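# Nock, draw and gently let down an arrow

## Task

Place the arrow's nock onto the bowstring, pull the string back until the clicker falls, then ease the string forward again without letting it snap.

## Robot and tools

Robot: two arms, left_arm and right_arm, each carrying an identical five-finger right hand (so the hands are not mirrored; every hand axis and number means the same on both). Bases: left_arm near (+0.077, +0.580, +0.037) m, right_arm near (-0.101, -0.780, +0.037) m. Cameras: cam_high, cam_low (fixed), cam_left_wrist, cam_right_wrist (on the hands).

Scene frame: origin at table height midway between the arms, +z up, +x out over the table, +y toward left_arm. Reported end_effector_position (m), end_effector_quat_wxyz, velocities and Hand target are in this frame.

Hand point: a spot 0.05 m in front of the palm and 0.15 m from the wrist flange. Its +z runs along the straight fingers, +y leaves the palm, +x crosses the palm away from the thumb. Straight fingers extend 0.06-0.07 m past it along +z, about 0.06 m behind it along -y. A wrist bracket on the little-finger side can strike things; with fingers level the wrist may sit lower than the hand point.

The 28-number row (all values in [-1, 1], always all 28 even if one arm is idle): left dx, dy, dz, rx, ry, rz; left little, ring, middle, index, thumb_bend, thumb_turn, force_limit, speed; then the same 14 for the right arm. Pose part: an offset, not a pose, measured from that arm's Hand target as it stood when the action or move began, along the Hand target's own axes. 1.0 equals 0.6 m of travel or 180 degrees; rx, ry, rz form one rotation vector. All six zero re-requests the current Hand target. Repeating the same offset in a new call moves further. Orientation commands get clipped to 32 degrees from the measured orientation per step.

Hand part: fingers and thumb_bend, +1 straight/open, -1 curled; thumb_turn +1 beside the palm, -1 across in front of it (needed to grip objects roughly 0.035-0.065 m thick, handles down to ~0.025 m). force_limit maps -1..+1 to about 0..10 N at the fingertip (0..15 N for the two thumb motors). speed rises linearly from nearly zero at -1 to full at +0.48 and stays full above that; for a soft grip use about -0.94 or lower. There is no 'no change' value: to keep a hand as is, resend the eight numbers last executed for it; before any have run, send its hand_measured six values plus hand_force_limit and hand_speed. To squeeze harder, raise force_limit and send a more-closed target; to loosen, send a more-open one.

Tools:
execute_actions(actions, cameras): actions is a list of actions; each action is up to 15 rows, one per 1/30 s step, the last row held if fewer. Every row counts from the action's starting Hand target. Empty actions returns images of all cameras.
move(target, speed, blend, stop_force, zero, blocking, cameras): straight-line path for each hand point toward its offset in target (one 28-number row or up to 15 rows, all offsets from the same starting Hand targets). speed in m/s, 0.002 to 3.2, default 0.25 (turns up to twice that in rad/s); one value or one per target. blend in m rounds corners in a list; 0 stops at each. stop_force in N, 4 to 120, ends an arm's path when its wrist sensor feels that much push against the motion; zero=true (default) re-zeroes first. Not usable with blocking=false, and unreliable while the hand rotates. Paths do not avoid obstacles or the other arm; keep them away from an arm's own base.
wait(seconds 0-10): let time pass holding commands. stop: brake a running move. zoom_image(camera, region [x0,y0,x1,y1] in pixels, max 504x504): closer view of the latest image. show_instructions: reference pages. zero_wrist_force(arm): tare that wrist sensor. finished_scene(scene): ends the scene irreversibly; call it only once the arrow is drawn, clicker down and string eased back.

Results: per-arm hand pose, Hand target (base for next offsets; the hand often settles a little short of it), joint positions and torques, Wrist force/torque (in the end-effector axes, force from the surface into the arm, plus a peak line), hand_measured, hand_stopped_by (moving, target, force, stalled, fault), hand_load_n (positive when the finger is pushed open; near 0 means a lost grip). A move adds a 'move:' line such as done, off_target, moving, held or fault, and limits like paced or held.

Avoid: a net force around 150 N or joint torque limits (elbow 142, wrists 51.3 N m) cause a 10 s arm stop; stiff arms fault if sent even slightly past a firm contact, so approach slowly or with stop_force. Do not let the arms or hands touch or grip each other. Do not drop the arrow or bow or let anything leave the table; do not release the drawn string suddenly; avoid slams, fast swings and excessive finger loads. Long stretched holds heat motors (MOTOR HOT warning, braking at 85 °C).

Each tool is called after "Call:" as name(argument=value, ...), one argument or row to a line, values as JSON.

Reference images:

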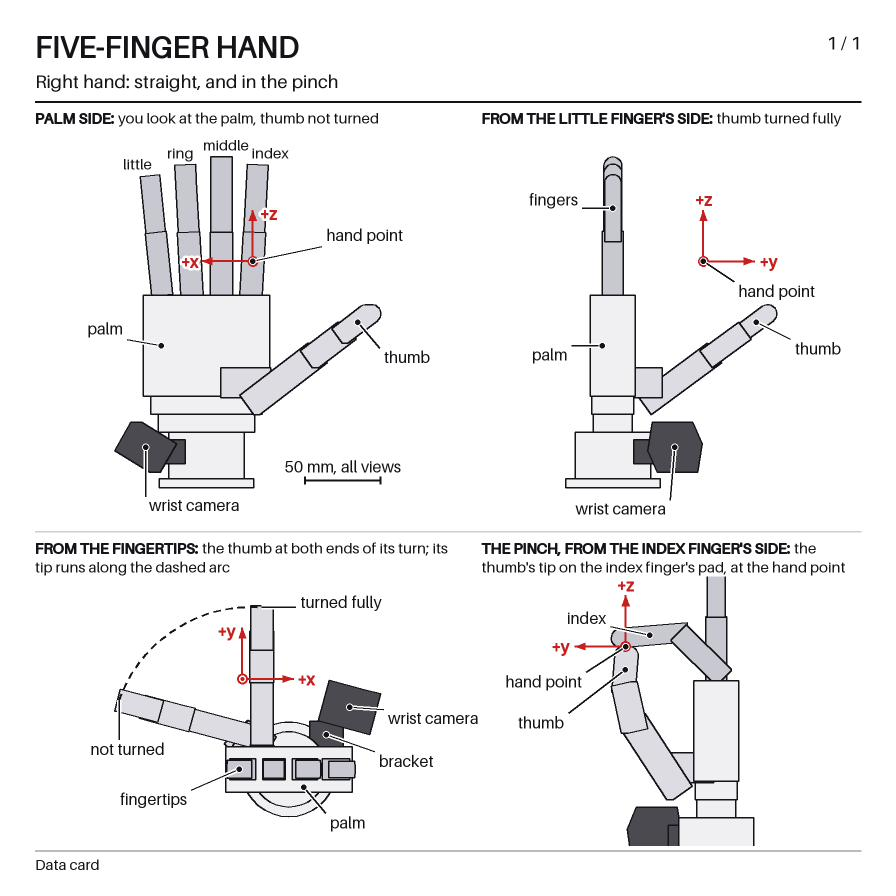

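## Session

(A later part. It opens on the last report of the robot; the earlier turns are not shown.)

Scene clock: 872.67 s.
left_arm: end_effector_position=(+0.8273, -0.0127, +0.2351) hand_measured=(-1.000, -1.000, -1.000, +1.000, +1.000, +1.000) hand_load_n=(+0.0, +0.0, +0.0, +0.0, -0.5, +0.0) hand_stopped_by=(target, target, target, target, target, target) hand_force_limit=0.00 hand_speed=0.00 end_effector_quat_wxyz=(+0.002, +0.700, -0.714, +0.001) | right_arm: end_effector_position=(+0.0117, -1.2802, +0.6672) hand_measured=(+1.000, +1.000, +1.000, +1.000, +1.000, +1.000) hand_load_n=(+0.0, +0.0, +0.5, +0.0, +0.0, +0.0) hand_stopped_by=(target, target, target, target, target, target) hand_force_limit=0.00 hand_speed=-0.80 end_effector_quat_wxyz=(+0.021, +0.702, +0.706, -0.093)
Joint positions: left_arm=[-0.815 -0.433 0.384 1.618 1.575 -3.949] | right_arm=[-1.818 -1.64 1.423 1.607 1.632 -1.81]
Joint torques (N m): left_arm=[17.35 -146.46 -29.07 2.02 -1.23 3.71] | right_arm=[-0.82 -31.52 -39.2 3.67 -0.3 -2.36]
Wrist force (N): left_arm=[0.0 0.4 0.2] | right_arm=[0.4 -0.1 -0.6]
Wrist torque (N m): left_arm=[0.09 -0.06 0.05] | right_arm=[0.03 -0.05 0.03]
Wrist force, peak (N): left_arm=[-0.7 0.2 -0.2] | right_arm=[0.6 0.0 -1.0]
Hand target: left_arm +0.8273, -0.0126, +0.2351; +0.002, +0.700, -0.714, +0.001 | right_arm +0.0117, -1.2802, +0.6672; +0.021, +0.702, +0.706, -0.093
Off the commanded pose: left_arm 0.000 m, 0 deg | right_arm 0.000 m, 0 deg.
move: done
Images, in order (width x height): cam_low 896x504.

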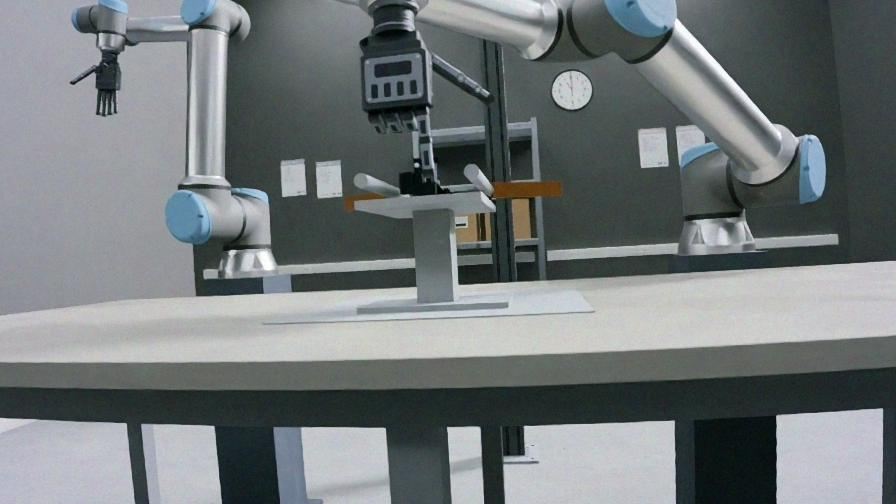

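Call:
move(
  target=[
    [0.01,0,0,0,0,0,-1,-1,-1,1,1,1,0,0,0,0,0,0,0,0,1,1,1,1,1,1,0,-0.8],
  ],
  speed=0.02,
  stop_force=5,
  cameras=["cam_low"],
)

Call:
zoom_image(
  camera="cam_low",
  region=[390, 130, 470, 210],
)

Scene clock: 879.83 s.
left_arm: end_effector_position=(+0.8272, -0.0187, +0.2351) hand_measured=(-1.000, -1.000, -1.000, +1.000, +1.000, +1.000) hand_load_n=(+0.0, +0.0, +0.0, +0.0, +0.0, +0.0) hand_stopped_by=(target, target, target, target, target, target) hand_force_limit=0.00 hand_speed=0.00 end_effector_quat_wxyz=(+0.002, +0.700, -0.714, +0.001) | right_arm: end_effector_position=(+0.0117, -1.2802, +0.6672) hand_measured=(+1.000, +1.000, +1.000, +1.000, +1.000, +1.000) hand_load_n=(+0.0, +0.0, +0.0, +0.0, +0.0, +0.0) hand_stopped_by=(target, target, target, target, target, target) hand_force_limit=0.00 hand_speed=-0.80 end_effector_quat_wxyz=(+0.021, +0.702, +0.706, -0.093)
Joint positions: left_arm=[-0.82 -0.416 0.351 1.634 1.575 -3.953] | right_arm=[-1.818 -1.64 1.423 1.607 1.632 -1.81]
Joint torques (N m): left_arm=[13.95 -147.5 -28.87 2.03 -0.15 2.88] | right_arm=[-0.24 -31.15 -38.6 3.8 -0.33 -2.48]
Wrist force (N): left_arm=[0.0 0.6 0.1] | right_arm=[0.5 -0.2 -0.7]
Wrist torque (N m): left_arm=[0.12 -0.06 0.07] | right_arm=[0.01 -0.07 0.03]
Wrist force, peak (N): left_arm=[0.1 0.9 0.2] | right_arm=[0.7 0.0 -1.0]
Hand target: left_arm +0.8272, -0.0186, +0.2351; +0.002, +0.700, -0.714, +0.001 | right_arm +0.0117, -1.2802, +0.6672; +0.021, +0.702, +0.706, -0.093
Off the commanded pose: left_arm 0.000 m, 0 deg | right_arm 0.000 m, 0 deg.
move: done
Images, in order (width x height): cam_low 896x504.

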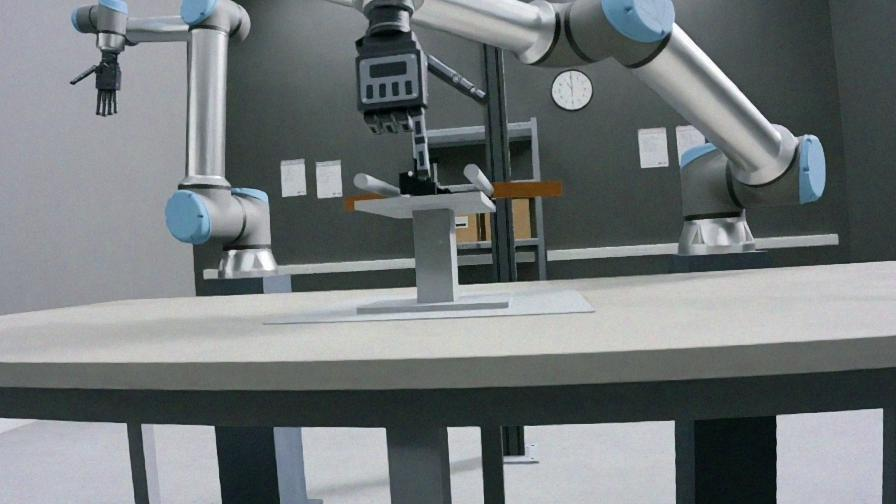

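Scaled by 6.300 from the camera's 896x504 image, which has a finer 1280x720 frame.

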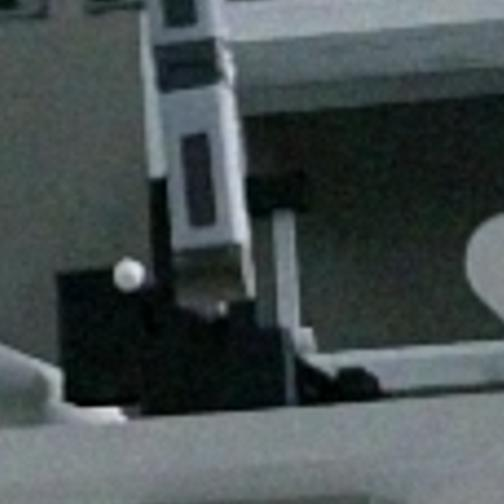

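Call:
move(
  target=[
    [-0.02,0,0,0,0,0,-1,-1,-1,1,1,1,0,0,0,0,0,0,0,0,1,1,1,1,1,1,0,-0.8],
    [-0.02,0,-0.25,0,0,0,-1,-1,-1,1,1,1,0,0,0,0,0,0,0,0,1,1,1,1,1,1,0,-0.8],
  ],
  speed=[0.04,0.2],
  cameras=["cam_low","cam_high","cam_left_wrist"],
)

Call:
zoom_image(
  camera="cam_low",
  region=[390, 130, 470, 210],
)

Call:
zoom_image(
  camera="cam_left_wrist",
  region=[280, 170, 500, 370],
)

Scene clock: 928.63 s.
left_arm: end_effector_position=(+0.8255, -0.0045, +0.3838) hand_measured=(-1.000, -1.000, -1.000, +1.000, +1.000, +1.000) hand_load_n=(+0.0, +0.0, +0.0, +0.0, +0.0, +0.0) hand_stopped_by=(target, target, target, target, target, target) hand_force_limit=0.00 hand_speed=0.00 end_effector_quat_wxyz=(-0.005, +0.701, -0.712, +0.044) | right_arm: end_effector_position=(+0.0117, -1.2802, +0.6672) hand_measured=(+1.000, +1.000, +1.000, +1.000, +1.000, +1.000) hand_load_n=(+0.0, +0.0, +0.0, +0.0, -0.5, +0.0) hand_stopped_by=(target, target, target, target, target, target) hand_force_limit=0.00 hand_speed=-0.80 end_effector_quat_wxyz=(+0.021, +0.702, +0.706, -0.093)
Joint positions: left_arm=[-0.815 -0.406 0.035 1.853 1.558 -3.953] | right_arm=[-1.818 -1.64 1.423 1.607 1.632 -1.81]
Joint torques (N m): left_arm=[-3.67 -134.94 -40.93 5.71 2.1 2.15] | right_arm=[-0.11 -32.15 -39.1 4.03 -0.43 -2.04]
Wrist force (N): left_arm=[0.1 0.2 0.4] | right_arm=[0.5 -0.2 -0.7]
Wrist torque (N m): left_arm=[0.02 -0.09 0.07] | right_arm=[0.03 -0.06 0.03]
Wrist force, peak (N): left_arm=[-0.5 0.9 -2.5] | right_arm=[0.7 -0.2 -0.8]
Hand target: left_arm +0.8278, -0.0061, +0.3850; +0.002, +0.700, -0.714, +0.001 | right_arm +0.0117, -1.2802, +0.6672; +0.021, +0.702, +0.706, -0.093
Off the commanded pose: left_arm 0.003 m, 5 deg | right_arm 0.000 m, 0 deg.
elbow stopped short (left arm): the move would have taken joint 3 (elbow) straighter than the controller allows.
move: off_target (left_arm)
camera_calibration:
cam_left_wrist: T_world_to_cam=[[-0.976726, -0.208802, -0.049065, 0.828991], [-0.209204, 0.87693, 0.432698, 0.0167311], [-0.0473218, 0.432892, -0.900203, 0.501357], [0, 0, 0, 1]] pos_world=[0.836923, -0.0586103, 0.484758]
Images, in order (width x height): cam_high 896x504, cam_low 896x504, cam_left_wrist 616x616.

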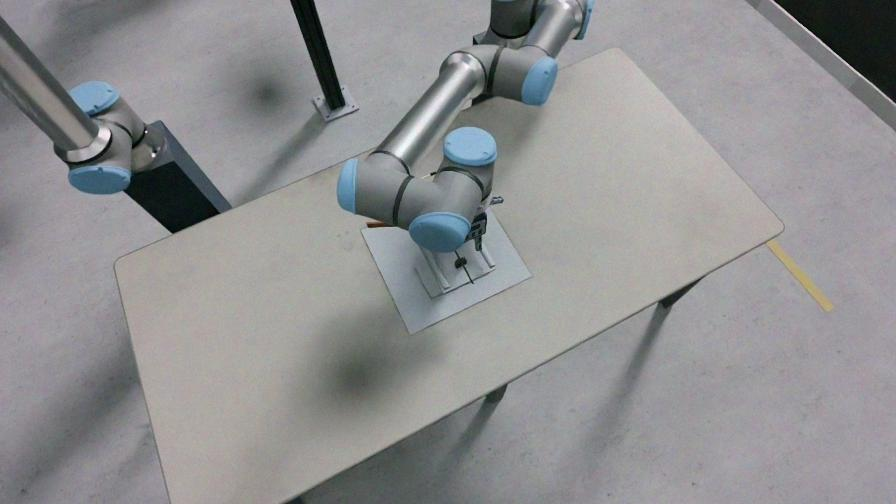

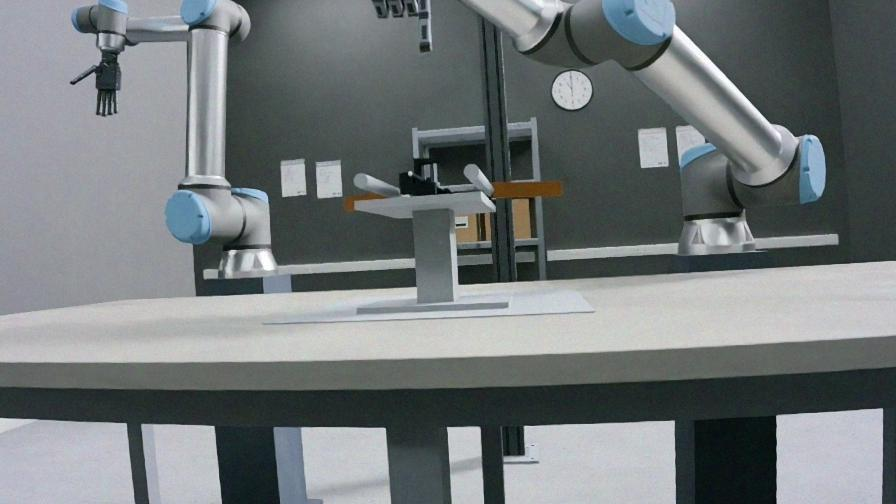

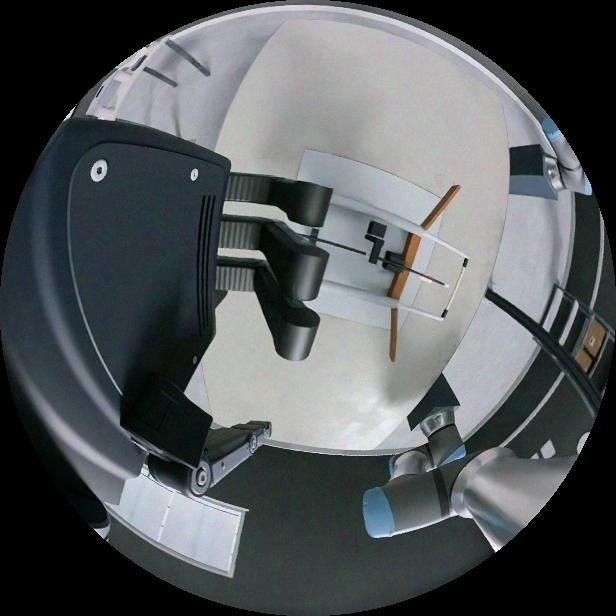

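Scaled by 6.300 from the camera's 896x504 image, which has a finer 1280x720 frame.

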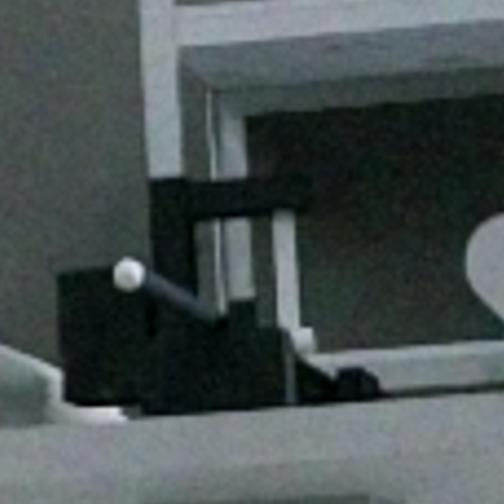

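Scaled by 2.291 from the camera's 616x616 image, which has a finer 880x880 frame.

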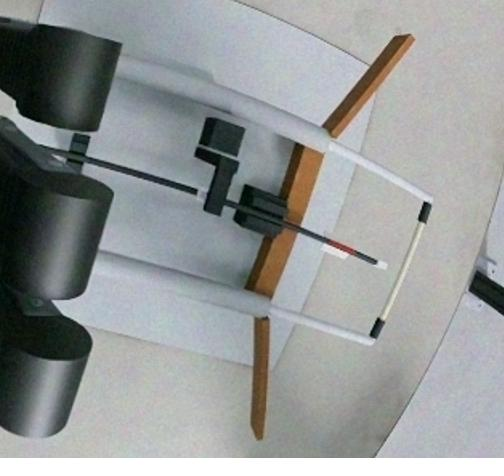

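Call:
zoom_image(
  camera="cam_high",
  region=[440, 240, 500, 300],
)

Scaled by 8.400 from the camera's 896x504 image, which has a finer 1280x720 frame.

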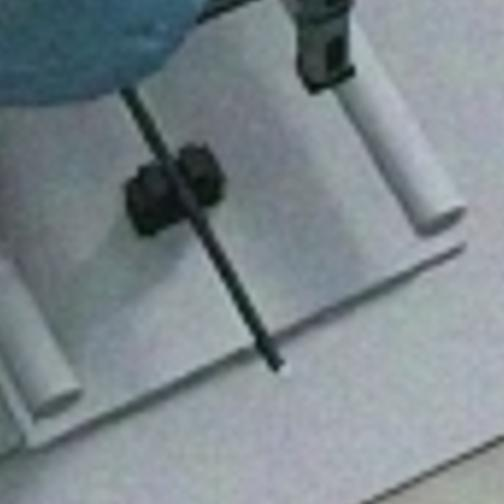

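Call:
move(
  target=[
    [0.0975,0.378,0.0417,0.1954,-0.1954,-0.4718,-1,-1,1,1,1,1,0,0,0,0,0,0,0,0,1,1,1,1,1,1,0,-0.8],
  ],
  speed=0.4,
)

Call:
move(
  target=[
    [0,0,0,-0.1833,0,0,-1,-1,1,1,1,1,0,0,0,0,0,0,0,0,1,1,1,1,1,1,0,-0.8],
  ],
  speed=0.3,
  cameras=["cam_left_wrist"],
)

Scene clock: 944.47 s.
left_arm: end_effector_position=(+0.5997, -0.0601, +0.3607) hand_measured=(-1.000, -1.000, +1.000, +1.000, +1.000, +1.000) hand_load_n=(+0.0, +0.0, +0.0, +0.0, +0.0, +0.0) hand_stopped_by=(target, target, target, target, target, target) hand_force_limit=0.00 hand_speed=0.00 end_effector_quat_wxyz=(-0.381, +0.925, -0.010, +0.003) | right_arm: end_effector_position=(+0.0117, -1.2802, +0.6672) hand_measured=(+1.000, +1.000, +1.000, +1.000, +1.000, +1.000) hand_load_n=(+0.0, +0.0, +0.0, +0.0, +0.0, +0.0) hand_stopped_by=(target, target, target, target, target, target) hand_force_limit=0.00 hand_speed=-0.80 end_effector_quat_wxyz=(+0.021, +0.702, +0.706, -0.093)
Joint positions: left_arm=[-1.131 -0.696 0.869 2.128 1.261 -5.952] | right_arm=[-1.818 -1.64 1.423 1.607 1.632 -1.81]
Joint torques (N m): left_arm=[16.92 -110.84 -44.23 3.65 -0.69 -2.6] | right_arm=[0.81 -31.81 -39.79 4.27 -0.46 -2.26]
Wrist force (N): left_arm=[-0.4 -0.4 0.6] | right_arm=[0.4 -0.2 -0.8]
Wrist torque (N m): left_arm=[-0.05 0.00 -0.22] | right_arm=[0.03 -0.05 0.03]
Wrist force, peak (N): left_arm=[-1.2 0.0 0.6] | right_arm=[0.7 -0.3 -0.9]
Hand target: left_arm +0.5998, -0.0601, +0.3607; -0.381, +0.925, -0.010, +0.003 | right_arm +0.0117, -1.2802, +0.6672; +0.021, +0.702, +0.706, -0.093
Off the commanded pose: left_arm 0.000 m, 0 deg | right_arm 0.000 m, 0 deg.
move: done

Scene clock: 945.93 s.
left_arm: end_effector_position=(+0.5999, -0.0599, +0.3608) hand_measured=(-1.000, -1.000, +1.000, +1.000, +1.000, +1.000) hand_load_n=(+0.0, +0.0, +0.0, +0.0, -0.5, +0.0) hand_stopped_by=(target, target, target, target, target, target) hand_force_limit=0.00 hand_speed=0.00 end_effector_quat_wxyz=(-0.103, +0.995, -0.010, +0.000) | right_arm: end_effector_position=(+0.0117, -1.2802, +0.6672) hand_measured=(+1.000, +1.000, +1.000, +1.000, +1.000, +1.000) hand_load_n=(+0.0, +0.0, +0.0, +0.0, +0.0, +0.0) hand_stopped_by=(target, target, target, target, target, target) hand_force_limit=0.00 hand_speed=-0.80 end_effector_quat_wxyz=(+0.021, +0.702, +0.706, -0.093)
Joint positions: left_arm=[-1.051 -0.905 1.057 1.598 1.469 -5.763] | right_arm=[-1.818 -1.64 1.423 1.607 1.632 -1.81]
Joint torques (N m): left_arm=[-21.78 -98.64 -37.25 3.15 -0.02 -2.82] | right_arm=[0.81 -29.69 -39.47 3.99 -0.14 -2.34]
Wrist force (N): left_arm=[0.1 -0.4 0.0] | right_arm=[0.5 -0.2 -0.6]
Wrist torque (N m): left_arm=[-0.05 -0.05 -0.06] | right_arm=[0.01 -0.06 0.03]
Wrist force, peak (N): left_arm=[0.3 -1.1 0.4] | right_arm=[0.6 -0.3 -0.8]
Hand target: left_arm +0.5998, -0.0601, +0.3607; -0.103, +0.995, -0.010, +0.000 | right_arm +0.0117, -1.2802, +0.6672; +0.021, +0.702, +0.706, -0.093
Off the commanded pose: left_arm 0.000 m, 0 deg | right_arm 0.000 m, 0 deg.
move: done
camera_calibration:
cam_left_wrist: T_world_to_cam=[[0.202874, -0.959986, -0.193051, -0.104838], [-0.852472, -0.270155, 0.447557, 0.339823], [-0.481802, 0.0737732, -0.873169, 0.72332], [0, 0, 0, 1]] pos_world=[0.659456, -0.0621996, 0.459252]
Images, in order (width x height): cam_left_wrist 616x616.

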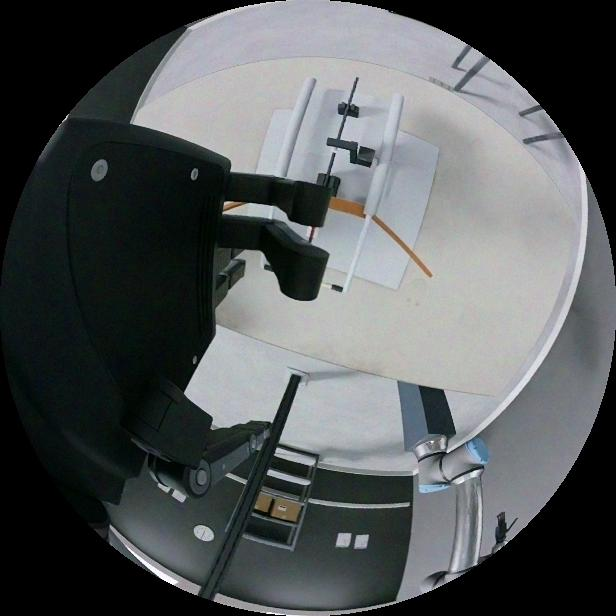

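Call:
move(
  target=[
    [0,0.0743,0.142,-0.0556,0,0,-1,1,1,1,1,1,0,0,0,0,0,0,0,0,1,1,1,1,1,1,0,-0.8],
  ],
  speed=0.15,
  cameras=["cam_left_wrist"],
)

Call:
zoom_image(
  camera="cam_left_wrist",
  region=[200, 190, 360, 350],
)

Scene clock: 975.97 s.
left_arm: end_effector_position=(+0.5992, -0.0862, +0.2681) hand_measured=(-1.000, +1.000, +1.000, +1.000, +1.000, +1.000) hand_load_n=(-0.5, +0.0, +0.0, +0.0, +0.0, +0.0) hand_stopped_by=(target, target, target, target, target, target) hand_force_limit=0.00 hand_speed=0.00 end_effector_quat_wxyz=(-0.016, +1.000, -0.010, -0.001) | right_arm: end_effector_position=(+0.0117, -1.2802, +0.6672) hand_measured=(+1.000, +1.000, +1.000, +1.000, +1.000, +1.000) hand_load_n=(+0.0, +0.0, +0.0, +0.0, +0.0, +0.0) hand_stopped_by=(target, target, target, target, target, target) hand_force_limit=0.00 hand_speed=-0.80 end_effector_quat_wxyz=(+0.021, +0.702, +0.706, -0.093)
Joint positions: left_arm=[-1.037 -0.899 1.189 1.308 1.557 -5.742] | right_arm=[-1.818 -1.64 1.423 1.607 1.632 -1.81]
Joint torques (N m): left_arm=[-16.1 -121.76 -36.85 2.07 -1.35 -2.74] | right_arm=[0.26 -29.6 -38.96 3.76 -0.13 -2.45]
Wrist force (N): left_arm=[-0.5 -0.5 -0.2] | right_arm=[0.4 -0.2 -0.7]
Wrist torque (N m): left_arm=[-0.06 0.08 -0.18] | right_arm=[0.01 -0.05 0.02]
Wrist force, peak (N): left_arm=[0.2 -0.6 -1.8] | right_arm=[0.6 -0.2 -1.0]
Hand target: left_arm +0.5991, -0.0863, +0.2682; -0.016, +1.000, -0.010, -0.001 | right_arm +0.0117, -1.2802, +0.6672; +0.021, +0.702, +0.706, -0.093
Off the commanded pose: left_arm 0.000 m, 0 deg | right_arm 0.000 m, 0 deg.
move: done
camera_calibration:
cam_left_wrist: T_world_to_cam=[[0.202804, -0.97892, -0.0241913, -0.194588], [-0.850679, -0.188365, 0.490778, 0.367922], [-0.48499, -0.078953, -0.870949, 0.632198], [0, 0, 0, 1]] pos_world=[0.659057, -0.0712688, 0.365337]
Images, in order (width x height): cam_left_wrist 616x616.

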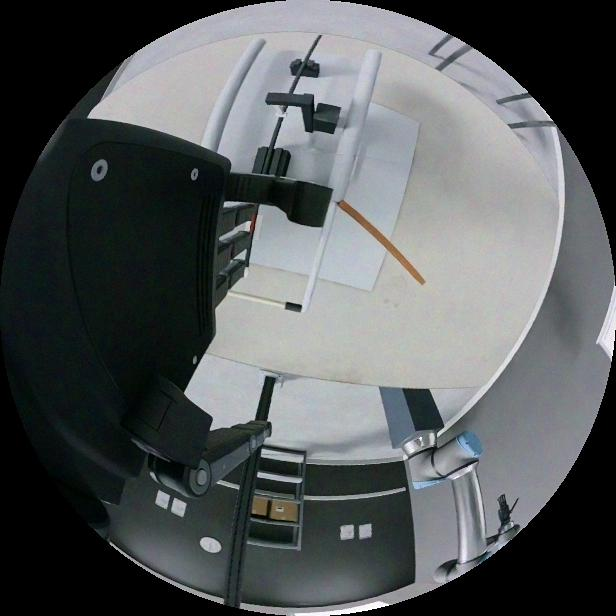

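Scaled by 3.150 from the camera's 616x616 image, which has a finer 880x880 frame.

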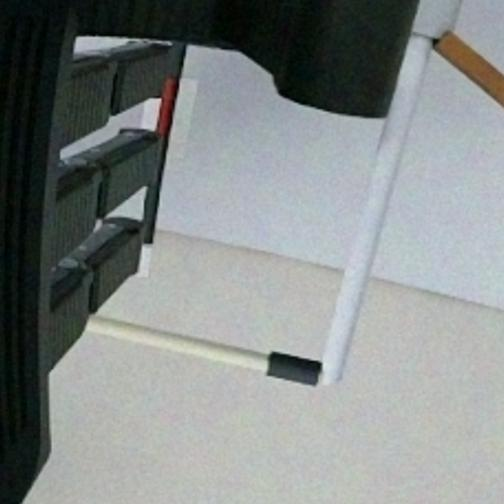

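Call:
zoom_image(
  camera="cam_left_wrist",
  region=[220, 195, 280, 285],
)

Scaled by 5.600 from the camera's 616x616 image, which has a finer 880x880 frame.

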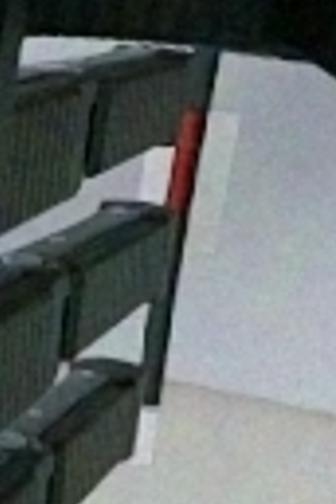

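Call:
move(
  target=[
    [0,-0.0845,-0.0304,0,0,0,-1,1,1,1,1,1,0,0,0,0,0,0,0,0,1,1,1,1,1,1,0,-0.8],
  ],
  speed=0.15,
  cameras=["cam_left_wrist","cam_low"],
)

Call:
zoom_image(
  camera="cam_left_wrist",
  region=[260, 190, 350, 300],
)

Call:
zoom_image(
  camera="cam_low",
  region=[390, 130, 470, 210],
)

Scene clock: 996.17 s.
left_arm: end_effector_position=(+0.6002, -0.0361, +0.2880) hand_measured=(-1.000, +1.000, +1.000, +1.000, +1.000, +1.000) hand_load_n=(+0.0, +0.0, +0.0, +0.0, +0.0, +0.0) hand_stopped_by=(target, target, target, target, target, target) hand_force_limit=0.00 hand_speed=0.00 end_effector_quat_wxyz=(-0.015, +1.000, -0.010, -0.001) | right_arm: end_effector_position=(+0.0117, -1.2802, +0.6672) hand_measured=(+1.000, +1.000, +1.000, +1.000, +1.000, +1.000) hand_load_n=(+0.0, +0.0, +0.0, +0.0, +0.0, +0.0) hand_stopped_by=(target, target, target, target, target, target) hand_force_limit=0.00 hand_speed=-0.80 end_effector_quat_wxyz=(+0.021, +0.702, +0.706, -0.093)
Joint positions: left_arm=[-1.004 -0.97 1.271 1.297 1.556 -5.708] | right_arm=[-1.818 -1.64 1.423 1.607 1.632 -1.81]
Joint torques (N m): left_arm=[-20.38 -80.28 -43.52 5.05 -1.42 -3.17] | right_arm=[-0.43 -29.67 -39.74 4.34 -0.53 -2.47]
Wrist force (N): left_arm=[-0.5 -0.3 0.1] | right_arm=[0.7 -0.4 -0.4]
Wrist torque (N m): left_arm=[-0.07 0.07 -0.15] | right_arm=[-0.04 -0.10 0.03]
Wrist force, peak (N): left_arm=[-0.3 -1.9 -0.3] | right_arm=[0.6 -0.3 -1.0]
Hand target: left_arm +0.6001, -0.0362, +0.2880; -0.016, +1.000, -0.010, -0.001 | right_arm +0.0117, -1.2802, +0.6672; +0.021, +0.702, +0.706, -0.093
Off the commanded pose: left_arm 0.000 m, 0 deg | right_arm 0.000 m, 0 deg.
move: done
camera_calibration:
cam_left_wrist: T_world_to_cam=[[0.202698, -0.978953, -0.0237489, -0.145387], [-0.850797, -0.188066, 0.490688, 0.368649], [-0.484827, -0.0792558, -0.871011, 0.653928], [0, 0, 0, 1]] pos_world=[0.660157, -0.0211689, 0.385235]
Images, in order (width x height): cam_low 896x504, cam_left_wrist 616x616.

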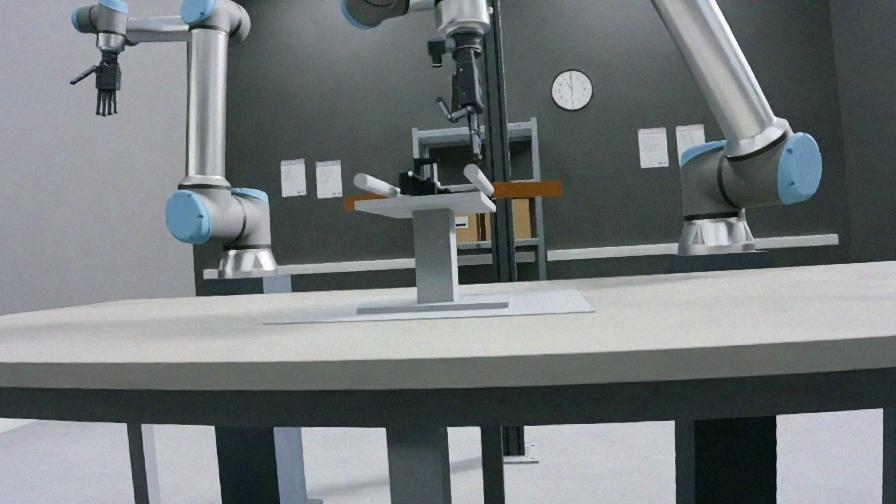

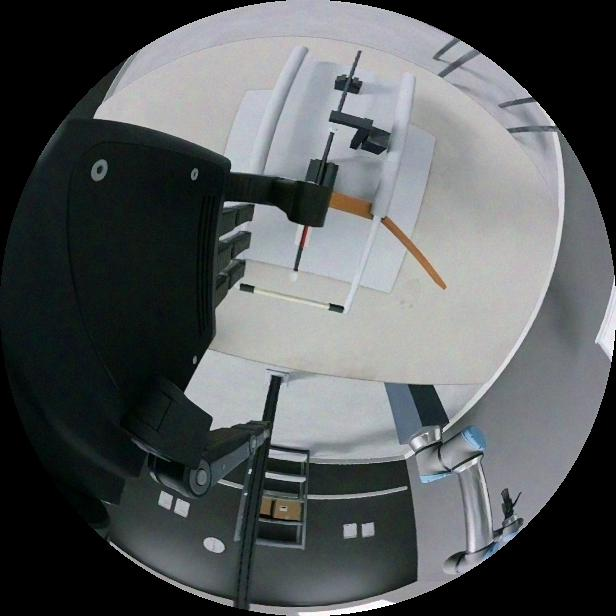

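Scaled by 4.582 from the camera's 616x616 image, which has a finer 880x880 frame.

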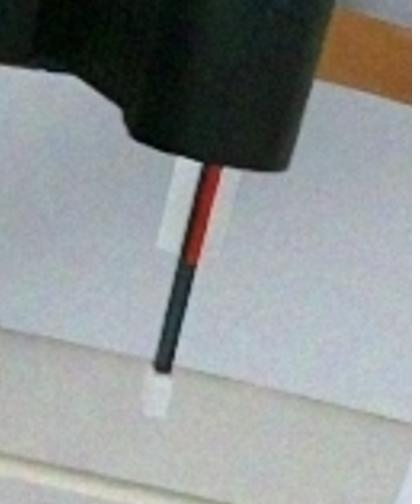

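Scaled by 6.300 from the camera's 896x504 image, which has a finer 1280x720 frame.

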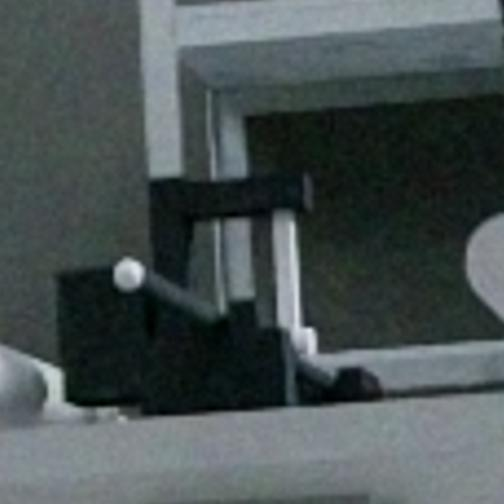

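Call:
zoom_image(
  camera="cam_left_wrist",
  region=[285, 220, 325, 290],
)

Scaled by 7.200 from the camera's 616x616 image, which has a finer 880x880 frame.

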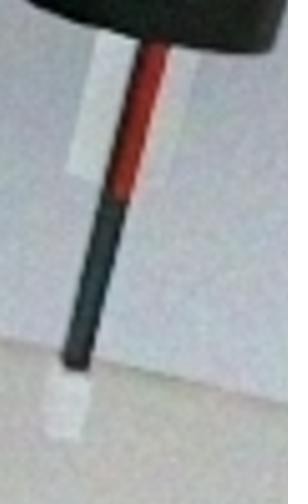

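Call:
move(
  target=[
    [0.3328,-0.0308,-0.1193,0.1867,0.2030,0.4674,-1,-1,-1,0.45,1,1,0,0,0,0,0,0,0,0,1,1,1,1,1,1,0,-0.8],
  ],
  speed=0.35,
  cameras=["cam_left_wrist","cam_low"],
)

Scene clock: 1073.70 s.
left_arm: end_effector_position=(+0.8003, -0.0239, +0.3598) hand_measured=(-1.000, -1.000, -1.000, +0.450, +1.000, +1.000) hand_load_n=(+0.0, +0.0, +0.0, +0.0, +0.0, +0.0) hand_stopped_by=(target, target, target, target, target, target) hand_force_limit=0.00 hand_speed=0.00 end_effector_quat_wxyz=(-0.266, +0.648, -0.660, +0.274) | right_arm: end_effector_position=(+0.0117, -1.2802, +0.6672) hand_measured=(+1.000, +1.000, +1.000, +1.000, +1.000, +1.000) hand_load_n=(+0.0, +0.0, +0.0, +0.0, +0.0, +0.0) hand_stopped_by=(target, target, target, target, target, target) hand_force_limit=0.00 hand_speed=-0.80 end_effector_quat_wxyz=(+0.021, +0.702, +0.706, -0.093)
Joint positions: left_arm=[-1.024 -0.915 1.012 0.988 0.93 -3.995] | right_arm=[-1.818 -1.64 1.423 1.607 1.632 -1.81]
Joint torques (N m): left_arm=[-19.82 -85.85 -46.09 1.98 -1.19 3.6] | right_arm=[1.42 -30.94 -39.33 4.31 -0.57 -2.54]
Wrist force (N): left_arm=[0.0 -0.9 0.5] | right_arm=[0.4 -0.2 -0.5]
Wrist torque (N m): left_arm=[-0.03 -0.04 -0.08] | right_arm=[0.00 -0.05 0.02]
Wrist force, peak (N): left_arm=[-1.1 -0.5 0.6] | right_arm=[0.6 -0.1 -1.0]
Hand target: left_arm +0.8002, -0.0240, +0.3597; -0.266, +0.648, -0.660, +0.274 | right_arm +0.0117, -1.2802, +0.6672; +0.021, +0.702, +0.706, -0.093
Off the commanded pose: left_arm 0.000 m, 0 deg | right_arm 0.000 m, 0 deg.
move: done
camera_calibration:
cam_left_wrist: T_world_to_cam=[[-0.700385, -0.2116, -0.681679, 0.805481], [-0.467218, 0.857919, 0.213733, 0.323531], [0.539599, 0.468188, -0.699737, -0.0540842], [0, 0, 0, 1]] pos_world=[0.74449, -0.0818018, 0.442085]
Images, in order (width x height): cam_low 896x504, cam_left_wrist 616x616.

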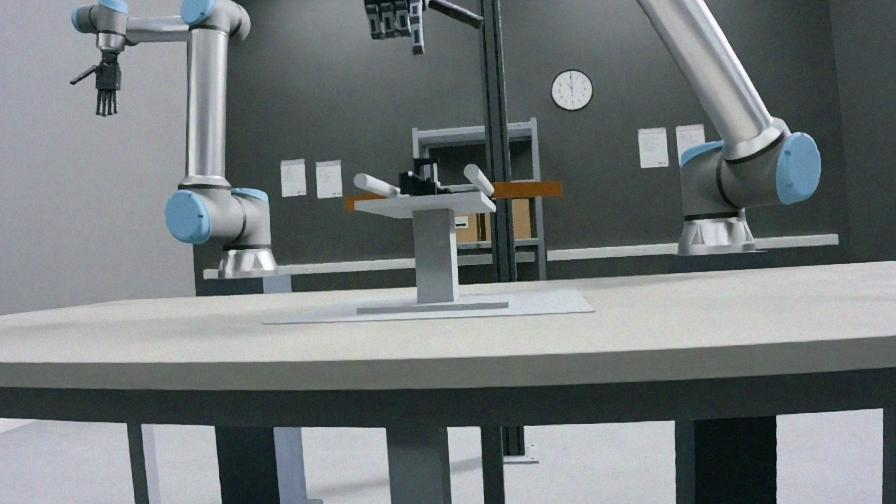

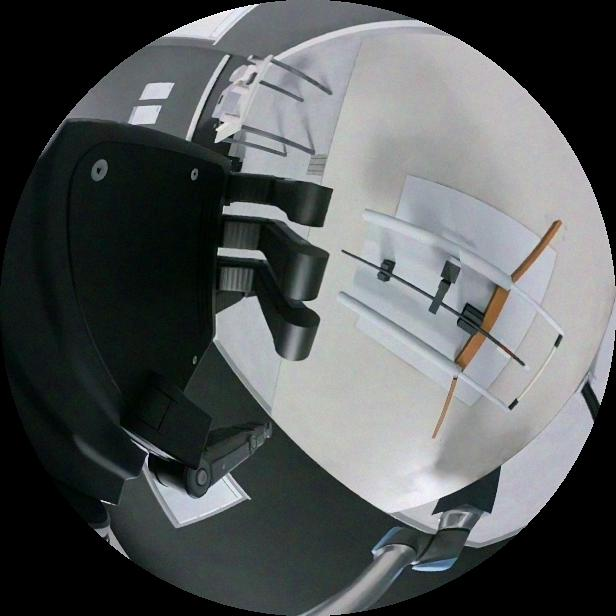

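Call:
move(
  target=[-0.0028,0.0196,0.2154,0,0,0,-1,-1,-1,0.45,1,1,0,0,0,0,0,0,0,0,1,1,1,1,1,1,0,-0.8],
  speed=0.15,
  cameras=["all"],
)

Scene clock: 1112.93 s.
left_arm: end_effector_position=(+0.8832, -0.0243, +0.2598) hand_measured=(-1.000, -1.000, -1.000, +0.450, +1.000, +1.000) hand_load_n=(+0.5, +0.0, +0.0, +0.0, -0.5, +0.0) hand_stopped_by=(target, target, target, target, target, target) hand_force_limit=0.00 hand_speed=0.00 end_effector_quat_wxyz=(-0.266, +0.648, -0.660, +0.274) | right_arm: end_effector_position=(+0.0117, -1.2802, +0.6672) hand_measured=(+1.000, +1.000, +1.000, +1.000, +1.000, +1.000) hand_load_n=(+0.0, +0.0, +0.0, +0.0, +0.0, +0.0) hand_stopped_by=(target, target, target, target, target, target) hand_force_limit=0.00 hand_speed=-0.80 end_effector_quat_wxyz=(+0.021, +0.702, +0.706, -0.093)
Joint positions: left_arm=[-0.944 -0.78 0.948 0.867 0.969 -3.909] | right_arm=[-1.818 -1.64 1.423 1.607 1.632 -1.81]
Joint torques (N m): left_arm=[-22.52 -126.91 -30.8 4.77 -2.84 -3.13] | right_arm=[0.89 -29.68 -39.85 3.97 -0.59 -2.58]
Wrist force (N): left_arm=[-0.7 -0.4 0.3] | right_arm=[0.3 -0.4 -0.5]
Wrist torque (N m): left_arm=[0.00 0.06 -0.22] | right_arm=[-0.02 -0.04 0.01]
Wrist force, peak (N): left_arm=[-1.0 -0.2 2.3] | right_arm=[0.7 -0.3 -1.1]
Hand target: left_arm +0.8830, -0.0244, +0.2598; -0.266, +0.648, -0.660, +0.274 | right_arm +0.0117, -1.2802, +0.6672; +0.021, +0.702, +0.706, -0.093
Off the commanded pose: left_arm 0.000 m, 0 deg | right_arm 0.000 m, 0 deg.
move: done
camera_calibration:
cam_left_wrist: T_world_to_cam=[[-0.700438, -0.211329, -0.681709, 0.795345], [-0.466983, 0.858024, 0.213827, 0.383848], [0.539735, 0.468119, -0.699679, -0.168693], [0, 0, 0, 1]] pos_world=[0.82739, -0.0823034, 0.342085]
cam_right_wrist: T_world_to_cam=[[0.962161, 0.256592, -0.0916923, 0.375698], [0.253299, -0.718234, 0.648058, -1.35941], [0.10043, -0.646761, -0.756051, -0.214352], [0, 0, 0, 1]] pos_world=[0.00438396, -1.21141, 0.753367]

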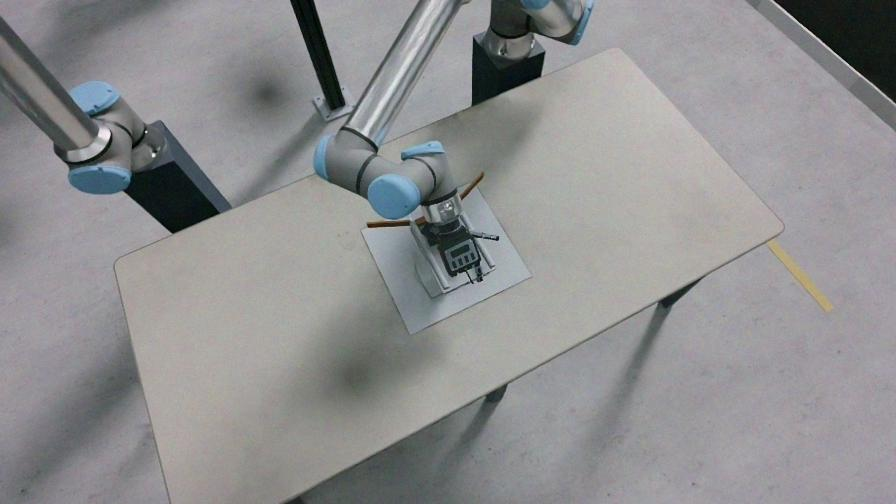

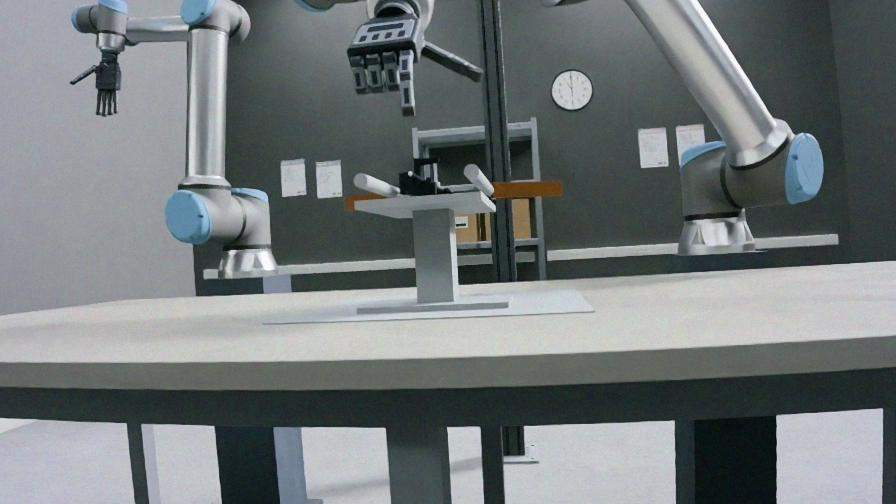

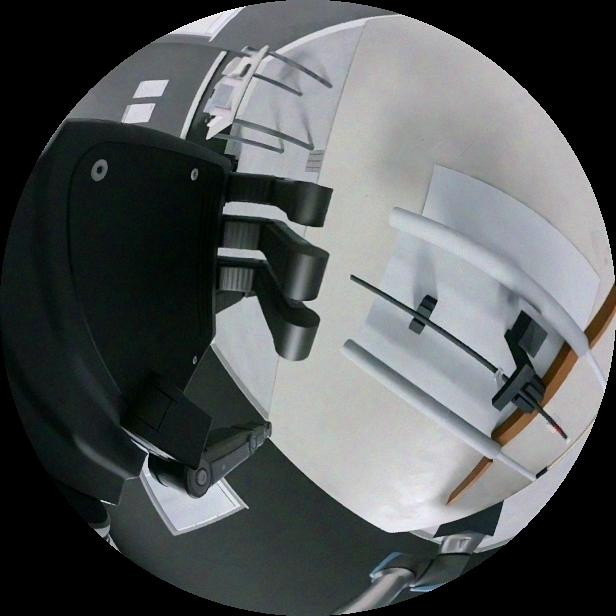

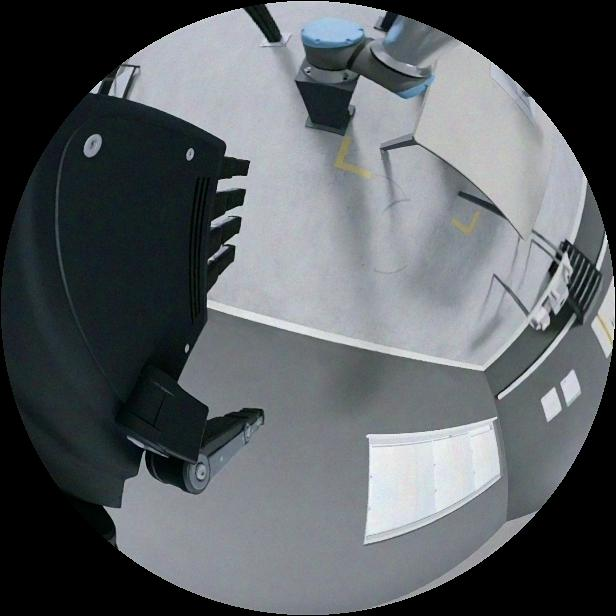

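Call:
move(
  target=[0,0.0789,0.0789,0,0,0,-1,-1,-1,0.45,1,1,0,0,0,0,0,0,0,0,1,1,1,1,1,1,0,-0.8],
  speed=0.08,
  stop_force=5,
  cameras=["cam_high","cam_low","cam_left_wrist"],
)

Call:
zoom_image(
  camera="cam_low",
  region=[360, 120, 500, 220],
)

Call:
zoom_image(
  camera="cam_high",
  region=[420, 220, 540, 310],
)

Call:
zoom_image(
  camera="cam_left_wrist",
  region=[270, 180, 616, 526],
)

Scene clock: 1130.63 s.
left_arm: end_effector_position=(+0.8828, -0.0246, +0.1928) hand_measured=(-1.000, -1.000, -1.000, +0.450, +1.000, +1.000) hand_load_n=(+0.0, +0.0, +0.0, +0.0, +0.0, +0.0) hand_stopped_by=(target, target, target, target, target, target) hand_force_limit=0.00 hand_speed=0.00 end_effector_quat_wxyz=(-0.266, +0.648, -0.660, +0.274) | right_arm: end_effector_position=(+0.0117, -1.2802, +0.6672) hand_measured=(+1.000, +1.000, +1.000, +1.000, +1.000, +1.000) hand_load_n=(+0.0, +0.0, +0.0, +0.0, +0.0, +0.0) hand_stopped_by=(target, target, target, target, target, target) hand_force_limit=0.00 hand_speed=-0.80 end_effector_quat_wxyz=(+0.021, +0.702, +0.706, -0.093)
Joint positions: left_arm=[-0.944 -0.751 1.017 0.77 0.969 -3.91] | right_arm=[-1.818 -1.64 1.423 1.607 1.632 -1.81]
Joint torques (N m): left_arm=[-20.87 -130.35 -44.55 4.76 -2.67 2.14] | right_arm=[1.24 -31.74 -40.13 3.96 -0.42 -2.5]
Wrist force (N): left_arm=[-0.1 -0.3 0.6] | right_arm=[0.8 -0.1 -0.4]
Wrist torque (N m): left_arm=[0.01 -0.03 -0.12] | right_arm=[0.02 -0.12 0.05]
Wrist force, peak (N): left_arm=[0.0 0.5 1.5] | right_arm=[0.9 0.1 -1.0]
Hand target: left_arm +0.8829, -0.0246, +0.1928; -0.266, +0.648, -0.660, +0.274 | right_arm +0.0117, -1.2802, +0.6672; +0.021, +0.702, +0.706, -0.093
Off the commanded pose: left_arm 0.000 m, 0 deg | right_arm 0.000 m, 0 deg.
move: done
camera_calibration:
cam_left_wrist: T_world_to_cam=[[-0.70039, -0.211315, -0.681762, 0.749371], [-0.466974, 0.858041, 0.213779, 0.398231], [0.539805, 0.468094, -0.699642, -0.215215], [0, 0, 0, 1]] pos_world=[0.826989, -0.0826035, 0.275186]
Images, in order (width x height): cam_high 896x504, cam_low 896x504, cam_left_wrist 616x616.

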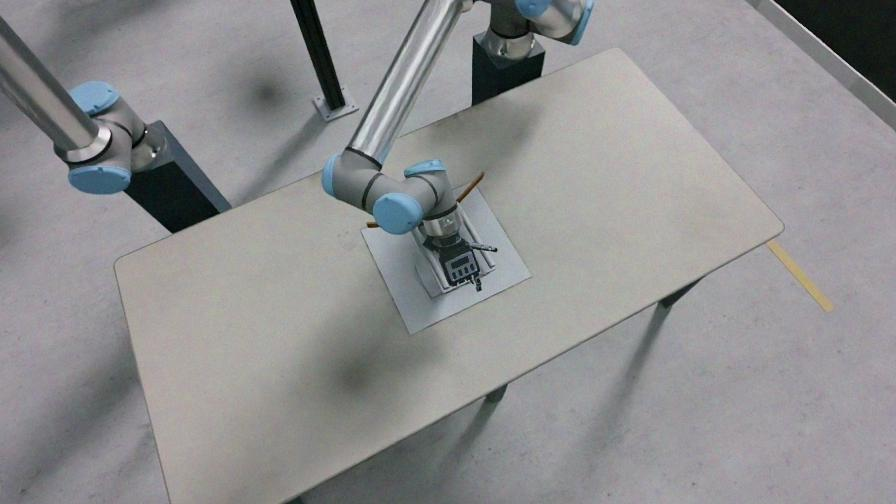

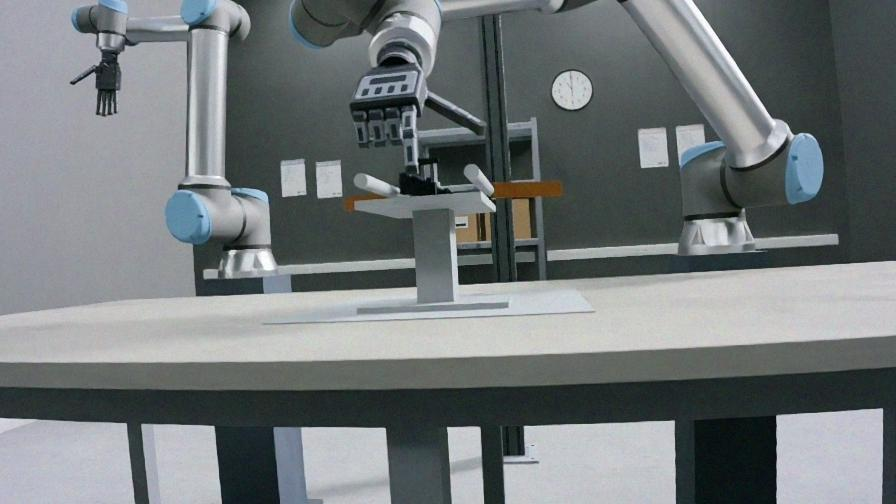

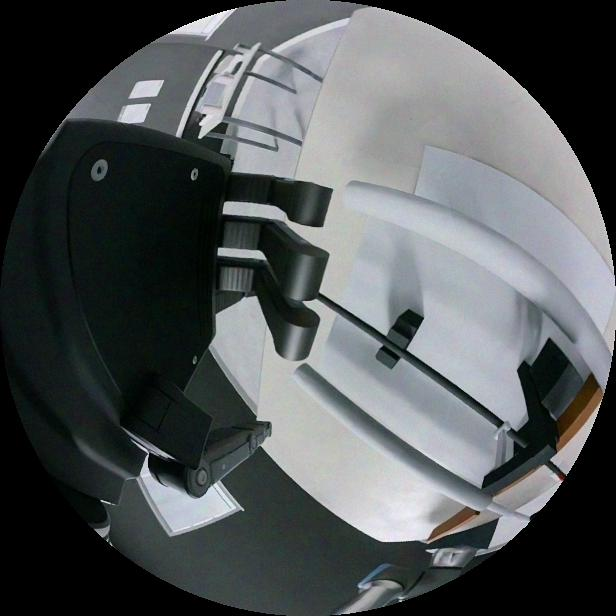

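Scaled by 3.600 from the camera's 896x504 image, which has a finer 1280x720 frame.

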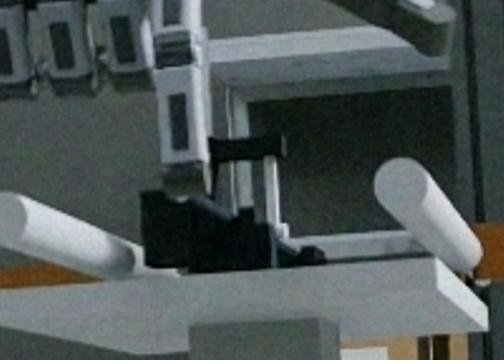

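Scaled by 4.200 from the camera's 896x504 image, which has a finer 1280x720 frame.

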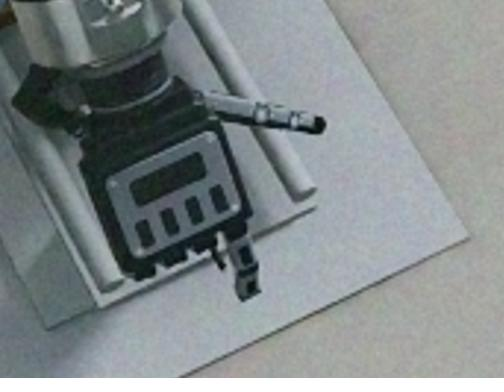

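Scaled by 1.457 from the camera's 616x616 image, which has a finer 880x880 frame.

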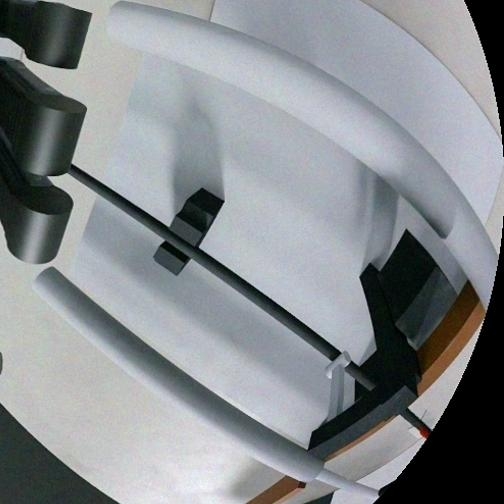

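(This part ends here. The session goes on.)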